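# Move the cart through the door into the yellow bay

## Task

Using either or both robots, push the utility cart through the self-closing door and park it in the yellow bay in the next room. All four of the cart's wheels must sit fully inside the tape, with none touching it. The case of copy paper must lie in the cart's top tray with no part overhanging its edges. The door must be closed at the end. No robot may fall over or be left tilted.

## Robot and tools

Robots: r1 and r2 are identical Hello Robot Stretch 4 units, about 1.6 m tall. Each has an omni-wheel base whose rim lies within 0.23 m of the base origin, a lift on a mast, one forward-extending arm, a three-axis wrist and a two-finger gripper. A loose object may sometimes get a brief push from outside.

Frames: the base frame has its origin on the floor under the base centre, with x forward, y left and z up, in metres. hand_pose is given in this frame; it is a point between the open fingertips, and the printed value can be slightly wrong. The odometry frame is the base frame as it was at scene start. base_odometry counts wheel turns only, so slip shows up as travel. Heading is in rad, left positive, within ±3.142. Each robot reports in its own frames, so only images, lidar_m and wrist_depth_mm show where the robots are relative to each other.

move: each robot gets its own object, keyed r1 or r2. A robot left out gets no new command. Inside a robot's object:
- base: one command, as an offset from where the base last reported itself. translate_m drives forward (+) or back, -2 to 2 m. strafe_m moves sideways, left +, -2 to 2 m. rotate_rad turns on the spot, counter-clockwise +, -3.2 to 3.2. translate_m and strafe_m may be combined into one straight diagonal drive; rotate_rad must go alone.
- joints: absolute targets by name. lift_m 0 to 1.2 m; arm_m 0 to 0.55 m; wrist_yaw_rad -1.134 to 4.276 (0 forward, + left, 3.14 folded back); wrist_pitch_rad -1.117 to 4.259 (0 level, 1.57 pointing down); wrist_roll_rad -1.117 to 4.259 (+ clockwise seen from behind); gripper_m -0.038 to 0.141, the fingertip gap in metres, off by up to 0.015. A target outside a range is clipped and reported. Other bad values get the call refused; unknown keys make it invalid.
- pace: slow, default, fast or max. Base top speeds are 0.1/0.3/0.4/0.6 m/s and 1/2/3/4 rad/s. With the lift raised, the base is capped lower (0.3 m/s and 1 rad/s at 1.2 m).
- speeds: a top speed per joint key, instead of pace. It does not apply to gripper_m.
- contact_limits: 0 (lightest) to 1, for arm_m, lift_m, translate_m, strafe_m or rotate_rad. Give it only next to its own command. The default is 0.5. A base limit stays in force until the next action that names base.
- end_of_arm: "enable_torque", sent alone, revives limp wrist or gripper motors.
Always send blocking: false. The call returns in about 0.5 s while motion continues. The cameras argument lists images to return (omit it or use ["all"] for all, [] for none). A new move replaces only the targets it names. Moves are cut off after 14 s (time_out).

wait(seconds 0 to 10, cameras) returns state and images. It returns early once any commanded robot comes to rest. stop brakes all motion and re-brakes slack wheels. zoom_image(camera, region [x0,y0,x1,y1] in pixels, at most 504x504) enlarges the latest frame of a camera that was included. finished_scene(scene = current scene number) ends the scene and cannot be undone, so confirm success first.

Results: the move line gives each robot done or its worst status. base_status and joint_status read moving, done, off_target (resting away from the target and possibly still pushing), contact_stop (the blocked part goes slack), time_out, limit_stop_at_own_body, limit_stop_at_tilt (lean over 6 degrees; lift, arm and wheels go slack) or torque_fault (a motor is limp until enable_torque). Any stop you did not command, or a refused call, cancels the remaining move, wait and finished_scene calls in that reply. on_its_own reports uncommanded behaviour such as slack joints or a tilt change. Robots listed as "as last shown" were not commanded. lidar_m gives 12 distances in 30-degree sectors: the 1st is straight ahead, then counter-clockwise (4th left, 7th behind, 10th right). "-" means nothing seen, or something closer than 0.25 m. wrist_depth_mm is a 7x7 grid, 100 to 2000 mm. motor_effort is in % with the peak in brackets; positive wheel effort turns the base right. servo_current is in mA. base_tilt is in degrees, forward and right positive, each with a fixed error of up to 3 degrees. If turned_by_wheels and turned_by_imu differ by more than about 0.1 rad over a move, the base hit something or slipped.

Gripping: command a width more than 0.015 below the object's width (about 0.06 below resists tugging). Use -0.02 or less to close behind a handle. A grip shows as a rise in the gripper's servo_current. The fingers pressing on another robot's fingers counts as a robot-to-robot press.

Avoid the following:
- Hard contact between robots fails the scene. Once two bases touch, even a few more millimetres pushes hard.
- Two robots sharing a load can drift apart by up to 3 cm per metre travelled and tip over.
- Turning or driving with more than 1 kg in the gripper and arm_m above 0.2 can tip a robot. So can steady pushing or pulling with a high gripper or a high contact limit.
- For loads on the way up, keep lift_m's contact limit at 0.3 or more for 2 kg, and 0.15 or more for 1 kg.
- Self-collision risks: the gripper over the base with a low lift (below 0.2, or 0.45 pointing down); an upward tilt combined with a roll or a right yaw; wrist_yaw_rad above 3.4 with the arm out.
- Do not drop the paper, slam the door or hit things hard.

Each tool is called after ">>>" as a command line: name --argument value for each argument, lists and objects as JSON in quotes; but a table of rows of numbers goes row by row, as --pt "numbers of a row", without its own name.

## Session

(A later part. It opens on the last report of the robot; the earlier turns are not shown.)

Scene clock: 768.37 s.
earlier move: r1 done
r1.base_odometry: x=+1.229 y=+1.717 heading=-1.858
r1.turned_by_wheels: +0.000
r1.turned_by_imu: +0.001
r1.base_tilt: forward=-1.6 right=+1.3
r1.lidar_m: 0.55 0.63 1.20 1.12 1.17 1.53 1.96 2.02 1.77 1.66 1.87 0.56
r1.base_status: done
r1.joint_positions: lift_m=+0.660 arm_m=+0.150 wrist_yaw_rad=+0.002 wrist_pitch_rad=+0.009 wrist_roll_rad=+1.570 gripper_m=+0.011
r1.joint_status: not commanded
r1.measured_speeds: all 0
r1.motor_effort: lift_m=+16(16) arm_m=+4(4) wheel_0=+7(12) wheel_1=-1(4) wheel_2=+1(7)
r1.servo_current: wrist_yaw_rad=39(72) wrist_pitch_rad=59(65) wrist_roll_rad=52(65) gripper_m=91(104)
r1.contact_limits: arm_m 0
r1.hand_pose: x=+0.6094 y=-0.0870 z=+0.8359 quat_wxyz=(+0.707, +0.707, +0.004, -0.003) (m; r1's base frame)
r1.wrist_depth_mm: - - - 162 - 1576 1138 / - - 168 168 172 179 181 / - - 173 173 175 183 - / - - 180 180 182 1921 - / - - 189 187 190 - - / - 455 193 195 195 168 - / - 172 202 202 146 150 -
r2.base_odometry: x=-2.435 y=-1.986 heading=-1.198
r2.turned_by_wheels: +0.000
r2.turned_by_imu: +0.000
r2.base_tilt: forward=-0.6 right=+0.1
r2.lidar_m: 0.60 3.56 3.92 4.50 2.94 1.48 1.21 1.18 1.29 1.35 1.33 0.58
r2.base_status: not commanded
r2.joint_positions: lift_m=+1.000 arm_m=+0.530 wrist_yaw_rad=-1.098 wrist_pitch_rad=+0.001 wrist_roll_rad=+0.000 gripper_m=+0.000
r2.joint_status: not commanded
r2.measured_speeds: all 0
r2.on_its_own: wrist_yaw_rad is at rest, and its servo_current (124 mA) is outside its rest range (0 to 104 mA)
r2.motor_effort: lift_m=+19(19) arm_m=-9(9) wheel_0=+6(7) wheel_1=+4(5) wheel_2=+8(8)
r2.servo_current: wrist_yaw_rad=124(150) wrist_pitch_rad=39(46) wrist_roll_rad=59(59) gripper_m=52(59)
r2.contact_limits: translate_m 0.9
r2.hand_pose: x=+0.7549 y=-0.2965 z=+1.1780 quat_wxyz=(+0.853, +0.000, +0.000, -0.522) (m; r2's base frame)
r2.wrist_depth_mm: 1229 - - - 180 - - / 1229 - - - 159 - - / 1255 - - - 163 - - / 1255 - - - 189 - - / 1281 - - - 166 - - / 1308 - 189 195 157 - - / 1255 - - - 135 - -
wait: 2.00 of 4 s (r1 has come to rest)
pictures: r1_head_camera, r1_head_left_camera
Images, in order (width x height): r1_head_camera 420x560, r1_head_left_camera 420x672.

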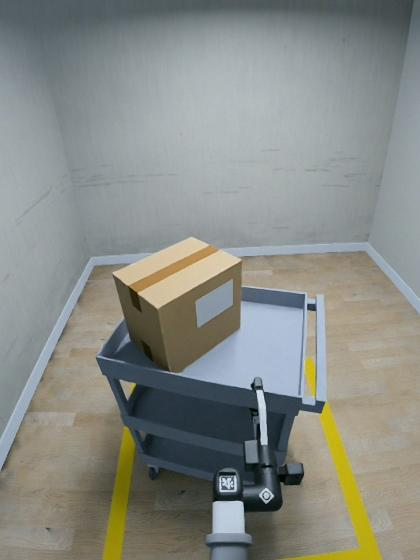

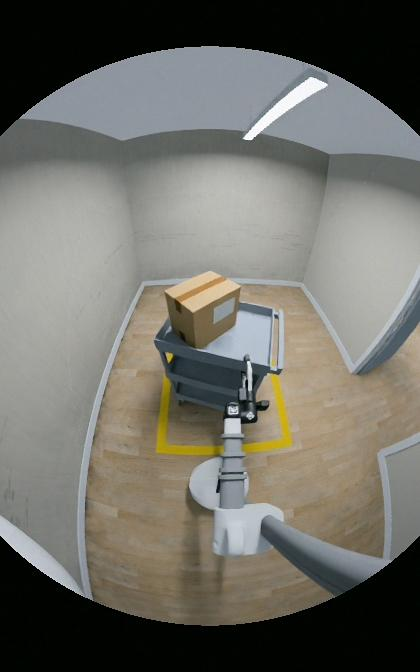

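>>> move --r1 '{"base":{"translate_m":0.03,"strafe_m":-0.11},"pace":"slow"}' --blocking false --cameras '[]'

>>> wait --seconds 3 --cameras '["r1_head_camera"]'

>>> move --r1 '{"joints":{"gripper_m":0.138}}' --blocking false --cameras '[]'

>>> wait --seconds 2 --cameras '[]'

>>> move --r1 '{"base":{"translate_m":-0.45}}' --blocking false --cameras '[]'

>>> wait --seconds 4 --cameras '["r1_head_camera","r1_head_left_camera"]'

>>> zoom_image --camera "r1_head_camera" --region '[80, 230, 400, 530]'

Scene clock: 781.60 s.
move: r1 moving
r1.base_odometry: x=+1.216 y=+1.717 heading=-1.857
r1.turned_by_wheels: +0.001
r1.turned_by_imu: +0.001
r1.base_tilt: forward=-1.6 right=+1.3
r1.lidar_m: 0.56 0.64 1.21 1.14 1.16 1.56 1.97 2.05 1.75 1.63 1.85 0.57
r1.base_status: translate_m moving; strafe_m moving
r1.joint_positions: lift_m=+0.660 arm_m=+0.150 wrist_yaw_rad=+0.004 wrist_pitch_rad=+0.009 wrist_roll_rad=+1.570 gripper_m=+0.011
r1.joint_status: not commanded
r1.measured_speeds: translate_m=+0.013 strafe_m=-0.049 rotate_rad=+0.003 lift_m=+0.000 arm_m=+0.000 wrist_yaw_rad=+0.008 wrist_pitch_rad=+0.000 wrist_roll_rad=+0.000
r1.motor_effort: lift_m=+16(16) arm_m=+4(4) wheel_0=+12(13) wheel_1=-4(5) wheel_2=+1(2)
r1.servo_current: wrist_yaw_rad=52(65) wrist_pitch_rad=59(65) wrist_roll_rad=46(59) gripper_m=91(98)
r1.contact_limits: arm_m 0
r1.hand_pose: x=+0.6096 y=-0.0862 z=+0.8359 quat_wxyz=(+0.707, +0.707, +0.005, -0.002) (m; r1's base frame)
r1.wrist_depth_mm: - - - 161 - 1661 1160 / - - - 167 171 180 181 / - - 174 174 175 183 - / - - 180 180 182 1863 - / - - 189 187 190 - - / - 455 193 195 193 170 - / - 167 202 201 145 149 -
r2.base_odometry: x=-2.435 y=-1.986 heading=-1.198
r2.turned_by_wheels: +0.000
r2.turned_by_imu: +0.000
r2.base_tilt: forward=-0.6 right=+0.1
r2.lidar_m: 0.57 3.53 3.94 4.50 2.95 1.48 1.20 1.18 1.32 1.36 1.33 0.60
r2.base_status: not commanded
r2.joint_positions: lift_m=+1.000 arm_m=+0.530 wrist_yaw_rad=-1.098 wrist_pitch_rad=+0.001 wrist_roll_rad=+0.000 gripper_m=+0.000
r2.joint_status: not commanded
r2.measured_speeds: all 0
r2.motor_effort: lift_m=+18(19) arm_m=-9(10) wheel_0=+6(6) wheel_1=+4(4) wheel_2=+8(8)
r2.servo_current: wrist_yaw_rad=130(150) wrist_pitch_rad=39(46) wrist_roll_rad=52(52) gripper_m=52(52)
r2.contact_limits: translate_m 0.9
r2.hand_pose: x=+0.7549 y=-0.2965 z=+1.1780 quat_wxyz=(+0.853, +0.000, +0.000, -0.522) (m; r2's base frame)
r2.wrist_depth_mm: 1255 - - - 180 - - / 1229 - - - 159 - - / 1229 - - - 163 - - / 1229 - - - 189 - - / 1281 - - - 166 - - / 1308 - 191 194 157 - - / 1255 - - - 135 - -
pictures: none
No camera images: "cameras" was empty.

Scene clock: 783.50 s.
earlier move: r1 done
r1.base_odometry: x=+1.115 y=+1.719 heading=-1.858
r1.turned_by_wheels: -0.001
r1.turned_by_imu: -0.001
r1.base_tilt: forward=-1.6 right=+1.3
r1.lidar_m: 0.54 0.60 1.34 1.23 1.25 1.68 1.98 2.06 1.63 1.51 1.73 0.57
r1.base_status: done
r1.joint_positions: lift_m=+0.660 arm_m=+0.150 wrist_yaw_rad=+0.004 wrist_pitch_rad=+0.009 wrist_roll_rad=+1.570 gripper_m=+0.011
r1.joint_status: not commanded
r1.measured_speeds: all 0
r1.motor_effort: lift_m=+16(16) arm_m=-1(4) wheel_0=+4(14) wheel_1=-3(5) wheel_2=+1(4)
r1.servo_current: wrist_yaw_rad=59(65) wrist_pitch_rad=59(65) wrist_roll_rad=46(72) gripper_m=91(98)
r1.contact_limits: arm_m 0
r1.hand_pose: x=+0.6097 y=-0.0861 z=+0.8359 quat_wxyz=(+0.707, +0.707, +0.005, -0.001) (m; r1's base frame)
r1.wrist_depth_mm: - - - 181 - 1618 1138 / - - - 185 194 1430 1078 / - - 186 187 190 196 - / - - 189 190 192 - - / - - 193 193 195 - - / - 484 195 196 196 167 - / - 173 198 198 146 167 -
r2.base_odometry: x=-2.435 y=-1.986 heading=-1.198
r2.turned_by_wheels: +0.000
r2.turned_by_imu: +0.000
r2.base_tilt: forward=-0.7 right=+0.0
r2.lidar_m: 0.59 3.55 3.93 4.52 2.93 1.49 1.22 1.18 1.30 1.35 1.32 0.59
r2.base_status: not commanded
r2.joint_positions: lift_m=+1.000 arm_m=+0.530 wrist_yaw_rad=-1.098 wrist_pitch_rad=+0.001 wrist_roll_rad=+0.000 gripper_m=+0.000
r2.joint_status: not commanded
r2.measured_speeds: all 0
r2.on_its_own: wrist_yaw_rad is at rest, and its servo_current (137 mA) is outside its rest range (0 to 104 mA)
r2.motor_effort: lift_m=+18(19) arm_m=-9(10) wheel_0=+6(7) wheel_1=+4(5) wheel_2=+8(8)
r2.servo_current: wrist_yaw_rad=137(150) wrist_pitch_rad=39(46) wrist_roll_rad=46(59) gripper_m=52(59)
r2.contact_limits: translate_m 0.9
r2.hand_pose: x=+0.7549 y=-0.2965 z=+1.1780 quat_wxyz=(+0.853, +0.000, +0.000, -0.522) (m; r2's base frame)
r2.wrist_depth_mm: 1229 - - - 180 - - / 1255 - - - 160 - - / 1255 - - - 163 - - / 1229 - - - 189 - - / 1336 - - - 166 - - / 1255 - 191 194 157 - - / 1281 - - - 136 - -
wait: 1.90 of 3 s (r1 has come to rest)
pictures: r1_head_camera
Images, in order (width x height): r1_head_camera 420x560.

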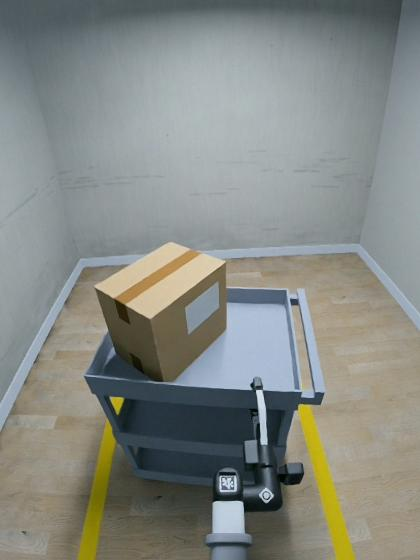

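Scene clock: 784.00 s.
move: r1 moving
r1.base_odometry: x=+1.115 y=+1.719 heading=-1.858
r1.turned_by_wheels: +0.000
r1.turned_by_imu: +0.000
r1.base_tilt: forward=-1.6 right=+1.2
r1.lidar_m: 0.55 0.60 1.31 1.22 1.28 1.67 1.98 2.05 1.65 1.55 1.74 0.57
r1.base_status: not commanded
r1.joint_positions: lift_m=+0.660 arm_m=+0.150 wrist_yaw_rad=+0.003 wrist_pitch_rad=+0.009 wrist_roll_rad=+1.570 gripper_m=+0.030
r1.joint_status: gripper_m moving
r1.measured_speeds: translate_m=+0.000 strafe_m=+0.000 rotate_rad=-0.001 lift_m=+0.000 arm_m=+0.000 wrist_yaw_rad=-0.023 wrist_pitch_rad=+0.000 wrist_roll_rad=+0.000
r1.motor_effort: lift_m=+16(16) arm_m=-3(3) wheel_0=+3(5) wheel_1=-3(3) wheel_2=+1(1)
r1.servo_current: wrist_yaw_rad=52(59) wrist_pitch_rad=59(59) wrist_roll_rad=59(59) gripper_m=46(85)
r1.contact_limits: arm_m 0
r1.hand_pose: x=+0.6096 y=-0.0865 z=+0.8359 quat_wxyz=(+0.707, +0.707, +0.004, -0.002) (m; r1's base frame)
r1.wrist_depth_mm: - - - 186 - 1618 1138 / - - 330 190 - 1397 1098 / - - 191 193 195 202 - / - - 195 195 197 - - / - - 198 198 200 - - / - - 198 200 198 172 - / - 174 410 203 146 170 -
r2.base_odometry: x=-2.435 y=-1.986 heading=-1.198
r2.turned_by_wheels: +0.000
r2.turned_by_imu: +0.000
r2.base_tilt: forward=-0.6 right=+0.1
r2.lidar_m: 0.56 3.55 3.93 4.52 2.94 1.49 1.19 1.18 1.33 1.34 1.32 0.59
r2.base_status: not commanded
r2.joint_positions: lift_m=+1.000 arm_m=+0.530 wrist_yaw_rad=-1.098 wrist_pitch_rad=+0.001 wrist_roll_rad=+0.000 gripper_m=+0.000
r2.joint_status: not commanded
r2.measured_speeds: all 0
r2.motor_effort: lift_m=+19(19) arm_m=-9(9) wheel_0=+6(6) wheel_1=+4(4) wheel_2=+8(8)
r2.servo_current: wrist_yaw_rad=137(137) wrist_pitch_rad=39(46) wrist_roll_rad=46(52) gripper_m=46(52)
r2.contact_limits: translate_m 0.9
r2.hand_pose: x=+0.7549 y=-0.2965 z=+1.1780 quat_wxyz=(+0.853, +0.000, +0.000, -0.522) (m; r2's base frame)
r2.wrist_depth_mm: 1229 - - - 180 - - / 1229 - - - 160 - - / 1229 - - - 163 - - / 1229 - - - 189 - - / 1308 - - - 166 - - / 1281 - 191 194 157 - - / 1255 - - - 135 - -
pictures: none
No camera images: "cameras" was empty.

Scene clock: 785.70 s.
earlier move: r1 done
r1.base_odometry: x=+1.115 y=+1.719 heading=-1.858
r1.turned_by_wheels: +0.000
r1.turned_by_imu: +0.000
r1.base_tilt: forward=-1.6 right=+1.3
r1.lidar_m: 0.59 0.62 1.28 1.22 1.26 1.67 1.99 2.07 1.65 1.55 1.77 0.61
r1.base_status: not commanded
r1.joint_positions: lift_m=+0.660 arm_m=+0.150 wrist_yaw_rad=+0.001 wrist_pitch_rad=+0.007 wrist_roll_rad=+1.570 gripper_m=+0.138
r1.joint_status: all done
r1.measured_speeds: all 0
r1.motor_effort: lift_m=+16(16) arm_m=-4(4) wheel_0=+2(5) wheel_1=-2(3) wheel_2=+0(1)
r1.servo_current: wrist_yaw_rad=52(59) wrist_pitch_rad=52(65) wrist_roll_rad=52(65) gripper_m=39(91)
r1.contact_limits: arm_m 0
r1.hand_pose: x=+0.6094 y=-0.0871 z=+0.8364 quat_wxyz=(+0.707, +0.707, +0.003, -0.002) (m; r1's base frame)
r1.wrist_depth_mm: - - - 215 - 1708 1160 / - - - 216 223 1430 1138 / - - - 216 217 640 224 / - - - 216 217 - - / - - - 216 217 - - / - 209 216 217 210 195 - / - 433 436 151 218 - -
r2.base_odometry: x=-2.435 y=-1.986 heading=-1.198
r2.turned_by_wheels: +0.000
r2.turned_by_imu: +0.000
r2.base_tilt: forward=-0.7 right=+0.1
r2.lidar_m: 0.60 3.54 3.95 4.51 2.93 1.49 1.19 1.18 1.33 1.37 1.33 0.60
r2.base_status: not commanded
r2.joint_positions: lift_m=+1.000 arm_m=+0.530 wrist_yaw_rad=-1.098 wrist_pitch_rad=+0.001 wrist_roll_rad=+0.000 gripper_m=+0.000
r2.joint_status: not commanded
r2.measured_speeds: all 0
r2.on_its_own: wrist_yaw_rad is at rest, and its servo_current (137 mA) is outside its rest range (0 to 104 mA)
r2.motor_effort: lift_m=+18(19) arm_m=-9(9) wheel_0=+6(7) wheel_1=+4(4) wheel_2=+8(8)
r2.servo_current: wrist_yaw_rad=137(150) wrist_pitch_rad=46(52) wrist_roll_rad=46(59) gripper_m=46(52)
r2.contact_limits: translate_m 0.9
r2.hand_pose: x=+0.7549 y=-0.2965 z=+1.1780 quat_wxyz=(+0.853, +0.000, +0.000, -0.522) (m; r2's base frame)
r2.wrist_depth_mm: 1229 - - - 181 - - / 1229 - - - 160 - - / 1205 - - - 163 - - / 1205 - - - 189 - - / 1308 - - - 166 - - / 1281 - 190 194 156 - - / 1281 - - - 135 - -
wait: 1.70 of 2 s (r1 has come to rest)
pictures: none
No camera images: "cameras" was empty.

Scene clock: 786.20 s.
move: r1 moving
r1.base_odometry: x=+1.124 y=+1.749 heading=-1.859
r1.turned_by_wheels: +0.000
r1.turned_by_imu: +0.000
r1.base_tilt: forward=-1.6 right=+1.3
r1.lidar_m: 0.61 0.64 1.31 1.24 1.29 1.67 1.95 2.02 1.65 1.54 1.78 0.64
r1.base_status: translate_m moving
r1.joint_positions: lift_m=+0.660 arm_m=+0.150 wrist_yaw_rad=+0.001 wrist_pitch_rad=+0.007 wrist_roll_rad=+1.570 gripper_m=+0.138
r1.joint_status: not commanded
r1.measured_speeds: translate_m=-0.121 strafe_m=+0.000 rotate_rad=-0.001 lift_m=+0.000 arm_m=+0.000 wrist_yaw_rad=+0.000 wrist_pitch_rad=+0.000 wrist_roll_rad=+0.000
r1.motor_effort: lift_m=+16(16) arm_m=-3(4) wheel_0=-7(7) wheel_1=-4(7) wheel_2=+9(10)
r1.servo_current: wrist_yaw_rad=52(65) wrist_pitch_rad=46(52) wrist_roll_rad=46(52) gripper_m=46(46)
r1.contact_limits: arm_m 0
r1.hand_pose: x=+0.6094 y=-0.0871 z=+0.8364 quat_wxyz=(+0.707, +0.707, +0.003, -0.002) (m; r1's base frame)
r1.wrist_depth_mm: - - - 241 - 1661 1182 / - - - 241 - 1576 1182 / - - - 241 249 250 251 / - - - 243 - - - / - - - 242 244 707 - / - 210 242 244 211 193 - / - 445 452 143 - 707 -
r2.base_odometry: x=-2.435 y=-1.986 heading=-1.198
r2.turned_by_wheels: +0.000
r2.turned_by_imu: +0.000
r2.base_tilt: forward=-0.7 right=+0.0
r2.lidar_m: 0.58 3.56 3.91 4.51 2.93 1.50 1.20 1.19 1.33 1.34 1.32 0.58
r2.base_status: not commanded
r2.joint_positions: lift_m=+1.000 arm_m=+0.530 wrist_yaw_rad=-1.098 wrist_pitch_rad=+0.001 wrist_roll_rad=+0.000 gripper_m=+0.000
r2.joint_status: not commanded
r2.measured_speeds: all 0
r2.motor_effort: lift_m=+18(19) arm_m=-9(10) wheel_0=+6(6) wheel_1=+4(5) wheel_2=+8(8)
r2.servo_current: wrist_yaw_rad=124(143) wrist_pitch_rad=39(46) wrist_roll_rad=52(52) gripper_m=52(52)
r2.contact_limits: translate_m 0.9
r2.hand_pose: x=+0.7549 y=-0.2965 z=+1.1780 quat_wxyz=(+0.853, +0.000, +0.000, -0.522) (m; r2's base frame)
r2.wrist_depth_mm: 1255 - - - 180 - - / 1229 - - - 160 - - / 1205 - - - 163 - - / 1229 - - - 189 - - / 1336 - - - 166 - - / 1308 - 191 195 157 - - / 1281 - - - 135 - -
pictures: none
No camera images: "cameras" was empty.

Scene clock: 788.70 s.
earlier move: r1 done
r1.base_odometry: x=+1.243 y=+2.151 heading=-1.859
r1.turned_by_wheels: +0.000
r1.turned_by_imu: +0.000
r1.base_tilt: forward=-1.6 right=+1.3
r1.lidar_m: 1.02 1.08 1.27 1.19 1.25 1.64 1.54 1.58 1.65 1.55 2.04 2.12
r1.base_status: done
r1.joint_positions: lift_m=+0.660 arm_m=+0.150 wrist_yaw_rad=+0.001 wrist_pitch_rad=+0.007 wrist_roll_rad=+1.570 gripper_m=+0.138
r1.joint_status: not commanded
r1.measured_speeds: all 0
r1.motor_effort: lift_m=+16(16) arm_m=-3(4) wheel_0=-3(10) wheel_1=-3(9) wheel_2=+0(10)
r1.servo_current: wrist_yaw_rad=46(78) wrist_pitch_rad=46(59) wrist_roll_rad=46(65) gripper_m=39(46)
r1.contact_limits: arm_m 0
r1.hand_pose: x=+0.6094 y=-0.0871 z=+0.8364 quat_wxyz=(+0.707, +0.707, +0.003, -0.002) (m; r1's base frame)
r1.wrist_depth_mm: - - - - - 1661 1160 / - - - - - 1661 1205 / - - - - - 1661 1182 / - - - 661 - - - / - - - 904 - - - / - 211 820 676 - 194 - / - - 715 142 - - -
r2.base_odometry: x=-2.435 y=-1.986 heading=-1.198
r2.turned_by_wheels: +0.000
r2.turned_by_imu: +0.000
r2.base_tilt: forward=-0.6 right=+0.1
r2.lidar_m: 0.58 3.57 3.94 4.51 2.96 1.51 1.19 1.16 1.31 1.35 1.32 0.61
r2.base_status: not commanded
r2.joint_positions: lift_m=+1.000 arm_m=+0.530 wrist_yaw_rad=-1.098 wrist_pitch_rad=+0.001 wrist_roll_rad=+0.000 gripper_m=+0.000
r2.joint_status: not commanded
r2.measured_speeds: all 0
r2.on_its_own: wrist_yaw_rad is at rest, and its servo_current (137 mA) is outside its rest range (0 to 104 mA)
r2.motor_effort: lift_m=+18(19) arm_m=-9(10) wheel_0=+6(7) wheel_1=+4(5) wheel_2=+8(8)
r2.servo_current: wrist_yaw_rad=137(143) wrist_pitch_rad=33(46) wrist_roll_rad=39(59) gripper_m=52(52)
r2.contact_limits: translate_m 0.9
r2.hand_pose: x=+0.7549 y=-0.2965 z=+1.1780 quat_wxyz=(+0.853, +0.000, +0.000, -0.522) (m; r2's base frame)
r2.wrist_depth_mm: 1205 - - - 181 - - / 1205 - - - 160 - - / 1229 - - - 163 - - / 1229 - - - 190 - - / 1281 - - - 166 - - / 1281 - 189 195 157 - - / 1255 - - - 135 - -
wait: 2.50 of 4 s (r1 has come to rest)
pictures: r1_head_camera, r1_head_left_camera
Images, in order (width x height): r1_head_camera 420x560, r1_head_left_camera 420x672.

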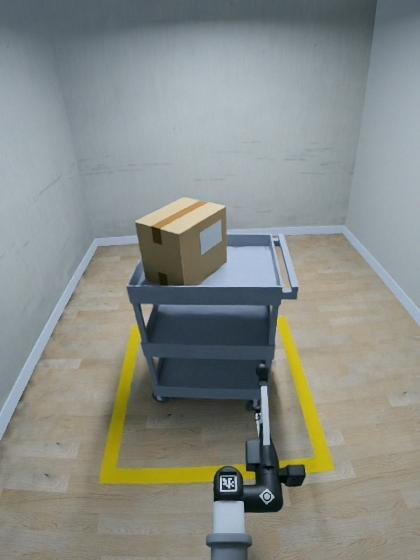

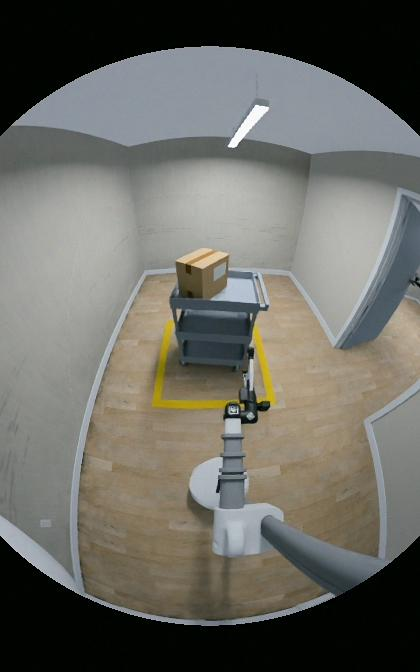

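Scaled by 1.575 from the camera's 420x560 image, which has a finer 600x800 frame.

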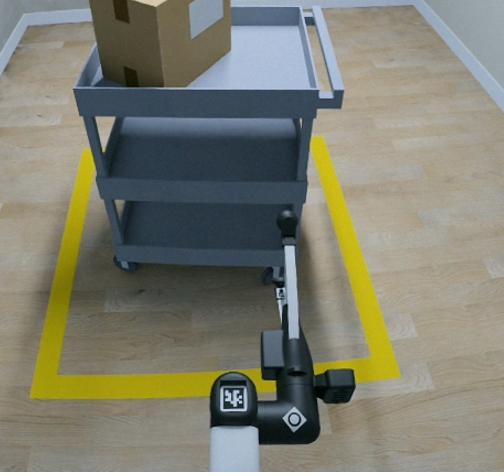

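>>> move --r2 '{"joints":{"wrist_yaw_rad":0.0},"speeds":{"wrist_yaw_rad":0.5}}' --blocking false --cameras '[]'

>>> wait --seconds 3 --cameras '["r2_head_camera","r2_head_left_camera"]'

Scene clock: 804.43 s.
move: r2 moving
r1: as last shown
r1.lidar_m: 1.01 1.07 1.30 1.20 1.23 1.63 1.54 1.57 1.65 1.56 2.03 2.12
r1.motor_effort: lift_m=+16(16) arm_m=-4(4) wheel_0=-2(3) wheel_1=-2(2) wheel_2=+1(1)
r1.servo_current: wrist_yaw_rad=39(65) wrist_pitch_rad=39(52) wrist_roll_rad=59(59) gripper_m=46(46)
r1.contact_limits: arm_m 0
r1.wrist_depth_mm: - - - - - 1661 1160 / - - - - - 1661 1255 / - - - - - 1661 1182 / - - - 661 - - - / - - - 904 - - - / - 210 820 668 - 194 - / - - 707 143 - - -
r2.base_odometry: x=-2.435 y=-1.986 heading=-1.198
r2.turned_by_wheels: +0.000
r2.turned_by_imu: +0.001
r2.base_tilt: forward=-0.6 right=+0.0
r2.lidar_m: 0.63 3.54 3.93 4.51 2.94 1.50 1.21 1.18 1.32 1.35 1.33 0.61
r2.base_status: not commanded
r2.joint_positions: lift_m=+1.000 arm_m=+0.530 wrist_yaw_rad=-0.912 wrist_pitch_rad=+0.001 wrist_roll_rad=+0.000 gripper_m=+0.000
r2.joint_status: wrist_yaw_rad moving
r2.measured_speeds: translate_m=-0.001 strafe_m=+0.002 rotate_rad=+0.007 lift_m=+0.000 arm_m=+0.000 wrist_yaw_rad=+0.532 wrist_pitch_rad=+0.000 wrist_roll_rad=-0.012
r2.motor_effort: lift_m=+18(19) arm_m=-8(9) wheel_0=+5(6) wheel_1=+4(5) wheel_2=+7(8)
r2.servo_current: wrist_yaw_rad=52(137) wrist_pitch_rad=39(46) wrist_roll_rad=46(52) gripper_m=46(52)
r2.contact_limits: translate_m 0.9
r2.hand_pose: x=+0.8086 y=-0.2815 z=+1.1780 quat_wxyz=(+0.898, +0.000, +0.000, -0.440) (m; r2's base frame)
r2.wrist_depth_mm: - - - - - - - / - - - - 517 - - / - - - - - - - / - - - - 544 - - / - 1397 - - 539 - - / - 1397 187 194 173 - - / - - - - 149 - -
pictures: none
No camera images: "cameras" was empty.

Scene clock: 806.67 s.
earlier move: r2 done
r1.base_odometry: x=+1.243 y=+2.151 heading=-1.859
r1.turned_by_wheels: +0.000
r1.turned_by_imu: +0.000
r1.base_tilt: forward=-1.6 right=+1.3
r1.lidar_m: 1.01 1.08 1.29 1.20 1.23 1.63 1.54 1.59 1.67 1.55 2.01 2.11
r1.base_status: not commanded
r1.joint_positions: lift_m=+0.660 arm_m=+0.150 wrist_yaw_rad=+0.001 wrist_pitch_rad=+0.007 wrist_roll_rad=+1.570 gripper_m=+0.138
r1.joint_status: not commanded
r1.measured_speeds: all 0
r1.motor_effort: lift_m=+16(16) arm_m=-3(4) wheel_0=-2(3) wheel_1=-2(3) wheel_2=+1(1)
r1.servo_current: wrist_yaw_rad=46(65) wrist_pitch_rad=52(59) wrist_roll_rad=46(72) gripper_m=39(52)
r1.contact_limits: arm_m 0
r1.hand_pose: x=+0.6094 y=-0.0871 z=+0.8364 quat_wxyz=(+0.707, +0.707, +0.003, -0.002) (m; r1's base frame)
r1.wrist_depth_mm: - - - - - 1661 1182 / - - - - - 1661 1229 / - - - - - 1661 1205 / - - - 661 - - - / - - - 917 - - - / - 210 842 668 - 194 - / - - 707 143 - - -
r2.base_odometry: x=-2.435 y=-1.986 heading=-1.198
r2.turned_by_wheels: +0.000
r2.turned_by_imu: +0.001
r2.base_tilt: forward=-0.6 right=+0.1
r2.lidar_m: 0.65 3.57 3.94 4.53 2.96 1.53 1.20 1.16 1.32 1.34 1.34 0.64
r2.base_status: not commanded
r2.joint_positions: lift_m=+1.000 arm_m=+0.530 wrist_yaw_rad=+0.000 wrist_pitch_rad=+0.001 wrist_roll_rad=-0.001 gripper_m=+0.000
r2.joint_status: all done
r2.measured_speeds: all 0
r2.motor_effort: lift_m=+19(19) arm_m=-7(9) wheel_0=+6(19) wheel_1=+3(5) wheel_2=+6(10)
r2.servo_current: wrist_yaw_rad=46(156) wrist_pitch_rad=46(52) wrist_roll_rad=46(65) gripper_m=52(59)
r2.contact_limits: translate_m 0.9
r2.hand_pose: x=+0.9895 y=-0.0874 z=+1.1780 quat_wxyz=(+1.000, -0.001, +0.000, +0.000) (m; r2's base frame)
r2.wrist_depth_mm: - - - - - - - / - - - - - 1308 - / - - - - - 1255 - / - - - - - 1308 - / - - - - - 1308 - / - - 189 193 174 - - / - - - - - - -
wait: 2.23 of 3 s (r2 has come to rest)
pictures: r2_head_camera, r2_head_left_camera
Images, in order (width x height): r2_head_camera 420x560, r2_head_left_camera 420x672.

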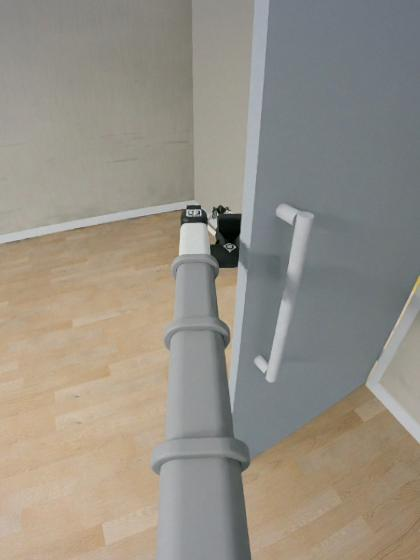

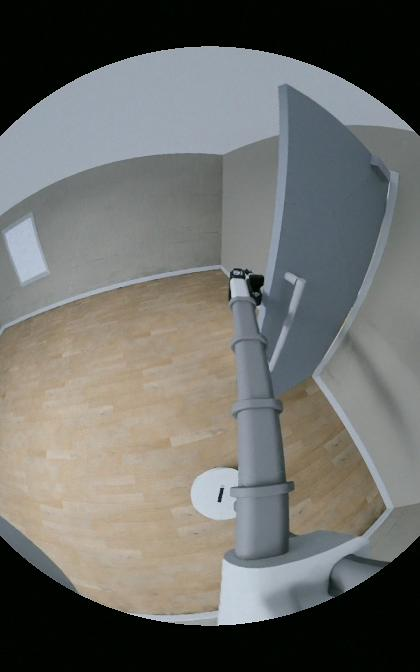

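Retract arm and back off.

>>> move --r2 '{"base":{"translate_m":-0.4},"joints":{"arm_m":0.0}}' --blocking false --cameras '[]'

>>> wait --seconds 4 --cameras '["r2_head_left_camera"]'

>>> wait --seconds 4 --cameras '["r2_head_left_camera","r1_head_left_camera","r2_head_camera"]'

Scene clock: 811.03 s.
move: r2 moving
r1: as last shown
r1.lidar_m: 1.01 1.10 1.27 1.19 1.24 1.61 1.55 1.59 1.69 1.56 2.04 2.11
r1.motor_effort: lift_m=+16(16) arm_m=-3(4) wheel_0=-2(3) wheel_1=-2(2) wheel_2=+1(1)
r1.servo_current: wrist_yaw_rad=39(59) wrist_pitch_rad=46(52) wrist_roll_rad=26(72) gripper_m=39(46)
r1.contact_limits: arm_m 0
r1.wrist_depth_mm: - - - - - 1661 1160 / - - - - - 1661 1229 / - - - - - 1708 1182 / - - - 668 - - - / - - - 904 - - - / - 210 820 668 - 195 - / - - 715 143 - - -
r2.base_odometry: x=-2.446 y=-1.957 heading=-1.198
r2.turned_by_wheels: +0.000
r2.turned_by_imu: +0.001
r2.base_tilt: forward=-0.6 right=+0.1
r2.lidar_m: 0.65 3.58 3.96 4.51 2.87 1.48 1.17 1.16 1.27 1.35 1.34 0.65
r2.base_status: translate_m moving
r2.joint_positions: lift_m=+1.000 arm_m=+0.480 wrist_yaw_rad=+0.004 wrist_pitch_rad=+0.001 wrist_roll_rad=-0.001 gripper_m=+0.000
r2.joint_status: arm_m moving
r2.measured_speeds: translate_m=-0.122 strafe_m=-0.004 rotate_rad=+0.002 lift_m=+0.000 arm_m=-0.195 wrist_yaw_rad=-0.013 wrist_pitch_rad=+0.000 wrist_roll_rad=+0.000
r2.motor_effort: lift_m=+18(19) arm_m=-8(17) wheel_0=-3(5) wheel_1=-8(8) wheel_2=+14(23)
r2.servo_current: wrist_yaw_rad=52(65) wrist_pitch_rad=39(46) wrist_roll_rad=46(52) gripper_m=46(52)
r2.hand_pose: x=+0.9391 y=-0.0864 z=+1.1780 quat_wxyz=(+1.000, -0.001, +0.000, +0.002) (m; r2's base frame)
r2.wrist_depth_mm: - - - - - 1336 - / - - - - - 1366 - / - - - - - 1366 - / - - - - - 1366 - / - - - - - 1397 - / - - 189 193 175 1397 - / - - - - - - -
pictures: none
No camera images: "cameras" was empty.

Scene clock: 813.37 s.
earlier move: r2 done
r1.base_odometry: x=+1.243 y=+2.151 heading=-1.859
r1.turned_by_wheels: +0.000
r1.turned_by_imu: +0.000
r1.base_tilt: forward=-1.6 right=+1.2
r1.lidar_m: 1.00 1.07 1.28 1.20 1.24 1.65 1.52 1.56 1.68 1.56 2.04 2.12
r1.base_status: not commanded
r1.joint_positions: lift_m=+0.660 arm_m=+0.150 wrist_yaw_rad=+0.001 wrist_pitch_rad=+0.007 wrist_roll_rad=+1.570 gripper_m=+0.138
r1.joint_status: not commanded
r1.measured_speeds: all 0
r1.motor_effort: lift_m=+16(16) arm_m=-3(4) wheel_0=-2(3) wheel_1=-2(3) wheel_2=+1(1)
r1.servo_current: wrist_yaw_rad=59(65) wrist_pitch_rad=46(65) wrist_roll_rad=46(72) gripper_m=39(52)
r1.contact_limits: arm_m 0
r1.hand_pose: x=+0.6094 y=-0.0871 z=+0.8364 quat_wxyz=(+0.707, +0.707, +0.003, -0.002) (m; r1's base frame)
r1.wrist_depth_mm: - - - - - 1618 1160 / - - - - - 1618 1229 / - - - - - 1708 1160 / - - - 668 - - - / - - - 917 - - - / - 210 831 661 - 195 - / - - 723 142 - - -
r2.base_odometry: x=-2.580 y=-1.614 heading=-1.198
r2.turned_by_wheels: +0.000
r2.turned_by_imu: +0.012
r2.base_tilt: forward=-0.6 right=+0.1
r2.lidar_m: 1.47 3.92 4.37 4.36 2.00 1.03 0.82 0.80 0.91 1.47 1.46 1.55
r2.base_status: done
r2.joint_positions: lift_m=+1.000 arm_m=+0.000 wrist_yaw_rad=+0.003 wrist_pitch_rad=+0.001 wrist_roll_rad=-0.002 gripper_m=+0.000
r2.joint_status: all done
r2.measured_speeds: all 0
r2.motor_effort: lift_m=+19(19) arm_m=-7(17) wheel_0=-3(10) wheel_1=-3(10) wheel_2=+3(33)
r2.servo_current: wrist_yaw_rad=39(72) wrist_pitch_rad=39(46) wrist_roll_rad=59(59) gripper_m=39(52)
r2.hand_pose: x=+0.4597 y=-0.0867 z=+1.1779 quat_wxyz=(+1.000, -0.001, +0.000, +0.001) (m; r2's base frame)
r2.wrist_depth_mm: - - - - - - - / - - - - - - - / - - - - - - - / - - - - - - - / - - - - - - - / - - 189 193 175 - - / - - - - - - -
wait: 2.33 of 4 s (r2 has come to rest)
pictures: r2_head_left_camera
Images, in order (width x height): r2_head_left_camera 420x672.

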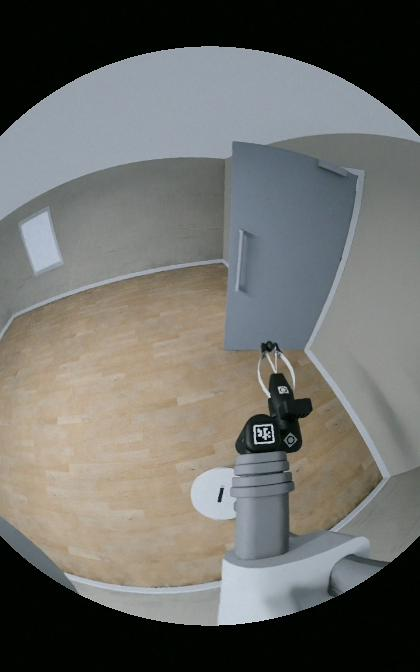

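Scene clock: 817.37 s.
r1.base_odometry: x=+1.243 y=+2.151 heading=-1.859
r1.turned_by_wheels: +0.000
r1.turned_by_imu: +0.000
r1.base_tilt: forward=-1.6 right=+1.3
r1.lidar_m: 1.02 1.07 1.28 1.19 1.24 1.64 1.54 1.59 1.65 1.55 1.80 2.13
r1.base_status: not commanded
r1.joint_positions: lift_m=+0.660 arm_m=+0.150 wrist_yaw_rad=+0.001 wrist_pitch_rad=+0.007 wrist_roll_rad=+1.570 gripper_m=+0.138
r1.joint_status: not commanded
r1.measured_speeds: all 0
r1.motor_effort: lift_m=+16(16) arm_m=-4(4) wheel_0=-2(3) wheel_1=-2(3) wheel_2=+1(1)
r1.servo_current: wrist_yaw_rad=33(65) wrist_pitch_rad=59(65) wrist_roll_rad=59(72) gripper_m=39(52)
r1.contact_limits: arm_m 0
r1.hand_pose: x=+0.6094 y=-0.0871 z=+0.8364 quat_wxyz=(+0.707, +0.707, +0.003, -0.002) (m; r1's base frame)
r1.wrist_depth_mm: - - - - - 1618 1160 / - - - - - 1661 1255 / - - - - - 1708 1182 / - - - 661 - - - / - - - 891 - - - / - 210 820 668 - 194 - / - - 715 143 - - -
r2.base_odometry: x=-2.580 y=-1.614 heading=-1.198
r2.turned_by_wheels: +0.000
r2.turned_by_imu: +0.001
r2.base_tilt: forward=-0.7 right=+0.1
r2.lidar_m: 2.34 3.93 4.39 4.36 1.99 1.01 0.83 0.81 0.93 1.48 1.46 1.64
r2.base_status: done
r2.joint_positions: lift_m=+1.000 arm_m=+0.000 wrist_yaw_rad=+0.003 wrist_pitch_rad=+0.001 wrist_roll_rad=-0.002 gripper_m=+0.000
r2.joint_status: all done
r2.measured_speeds: all 0
r2.motor_effort: lift_m=+19(19) arm_m=-7(17) wheel_0=-3(10) wheel_1=-3(10) wheel_2=+2(33)
r2.servo_current: wrist_yaw_rad=52(72) wrist_pitch_rad=39(46) wrist_roll_rad=39(59) gripper_m=52(52)
r2.hand_pose: x=+0.4597 y=-0.0867 z=+1.1779 quat_wxyz=(+1.000, -0.001, +0.000, +0.001) (m; r2's base frame)
r2.wrist_depth_mm: - - - - - - - / - - - - - - - / - - - - - - - / - - - - - - - / - - - - - - - / - - 189 193 182 - - / - - - - - - -
wait: 4.00 s; at rest by 0.27 s
pictures: r1_head_left_camera, r2_head_camera, r2_head_left_camera
Images, in order (width x height): r1_head_left_camera 420x672, r2_head_camera 420x560, r2_head_left_camera 420x672.

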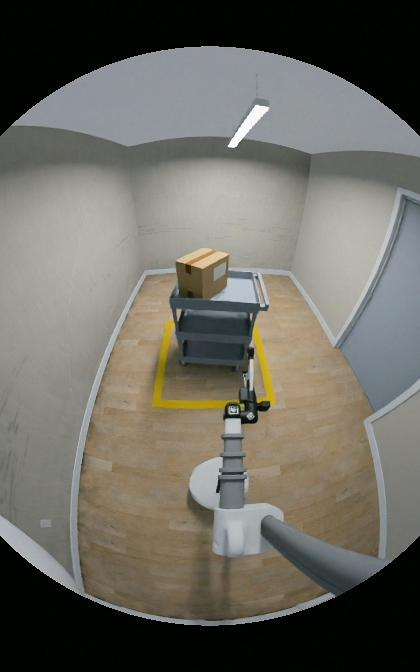

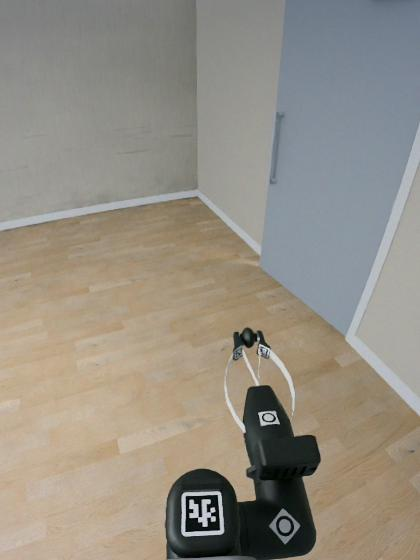

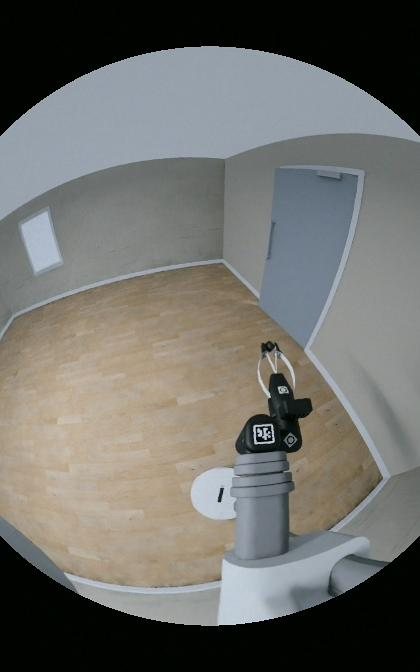

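>>> wait --seconds 4 --cameras '["r1_head_camera","r1_head_left_camera","r2_head_camera"]'

Scene clock: 841.17 s.
r1.base_odometry: x=+1.243 y=+2.151 heading=-1.859
r1.turned_by_wheels: +0.000
r1.turned_by_imu: -0.001
r1.base_tilt: forward=-1.6 right=+1.2
r1.lidar_m: 1.02 1.06 1.28 1.19 1.26 1.63 1.53 1.60 1.69 1.54 1.69 2.10
r1.base_status: not commanded
r1.joint_positions: lift_m=+0.660 arm_m=+0.150 wrist_yaw_rad=+0.001 wrist_pitch_rad=+0.007 wrist_roll_rad=+1.570 gripper_m=+0.138
r1.joint_status: not commanded
r1.measured_speeds: all 0
r1.motor_effort: lift_m=+16(16) arm_m=-4(4) wheel_0=-2(3) wheel_1=-2(3) wheel_2=+1(1)
r1.servo_current: wrist_yaw_rad=52(65) wrist_pitch_rad=46(65) wrist_roll_rad=39(72) gripper_m=46(52)
r1.contact_limits: arm_m 0
r1.hand_pose: x=+0.6094 y=-0.0871 z=+0.8364 quat_wxyz=(+0.707, +0.707, +0.003, -0.002) (m; r1's base frame)
r1.wrist_depth_mm: - - - - - 1576 1160 / - - - - - 1661 1205 / - - - - - 1661 1182 / - - - 668 - - - / - - - 904 - - - / - 210 820 668 - 195 - / - - 715 143 - - -
r2.base_odometry: x=-2.580 y=-1.614 heading=-1.198
r2.turned_by_wheels: +0.000
r2.turned_by_imu: +0.001
r2.base_tilt: forward=-0.7 right=+0.1
r2.lidar_m: 2.57 3.93 4.37 4.36 1.98 1.00 0.82 0.81 0.91 1.43 1.45 1.67
r2.base_status: done
r2.joint_positions: lift_m=+1.000 arm_m=+0.000 wrist_yaw_rad=+0.003 wrist_pitch_rad=+0.001 wrist_roll_rad=-0.002 gripper_m=+0.000
r2.joint_status: all done
r2.measured_speeds: all 0
r2.motor_effort: lift_m=+18(19) arm_m=-7(17) wheel_0=-3(10) wheel_1=-3(10) wheel_2=+3(33)
r2.servo_current: wrist_yaw_rad=39(72) wrist_pitch_rad=39(46) wrist_roll_rad=46(59) gripper_m=39(52)
r2.hand_pose: x=+0.4597 y=-0.0867 z=+1.1779 quat_wxyz=(+1.000, -0.001, +0.000, +0.001) (m; r2's base frame)
r2.wrist_depth_mm: - - - - - - - / - - - - - - - / - - - - - - - / - - - - - - - / - - - - - - - / - - 189 193 182 - - / - - - - - - -
wait: 4.00 s; at rest from the start
pictures: r1_head_camera, r1_head_left_camera, r2_head_camera
Images, in order (width x height): r1_head_camera 420x560, r1_head_left_camera 420x672, r2_head_camera 420x560.

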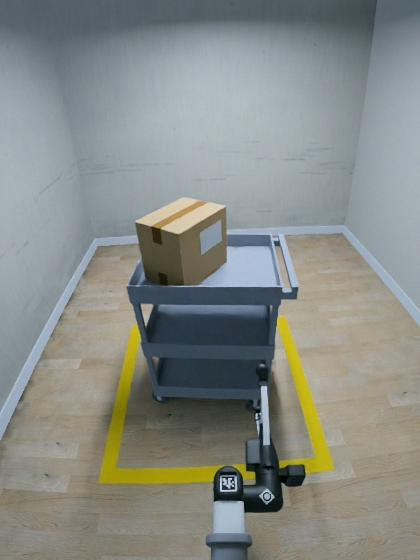

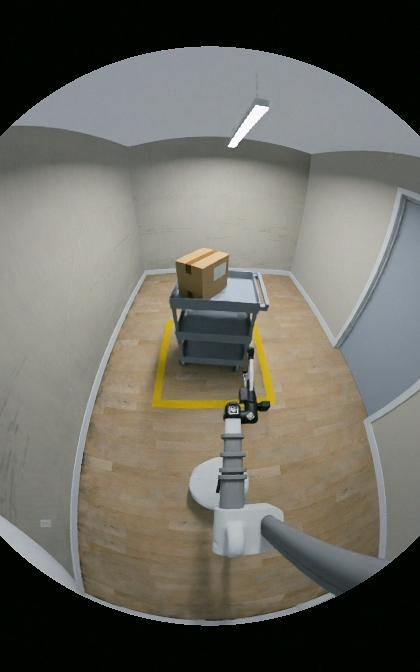

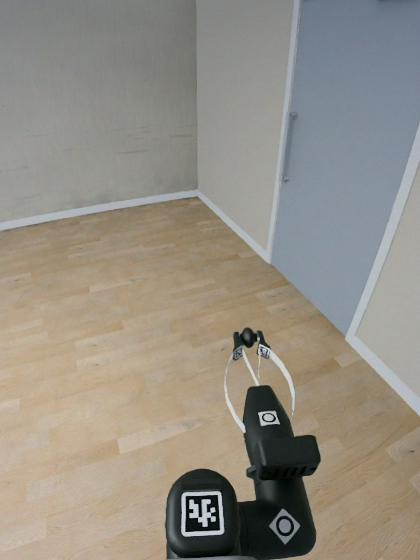

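>>> zoom_image --camera "r1_head_camera" --region '[80, 180, 340, 490]'

Scaled by 1.626 from the camera's 420x560 image, which has a finer 600x800 frame.

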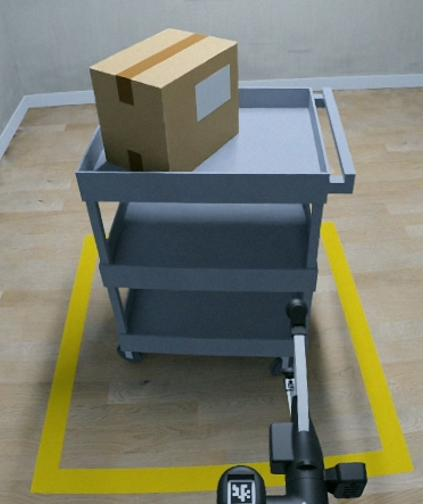

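>>> finished_scene --scene 1

The scene is finished: the task was done.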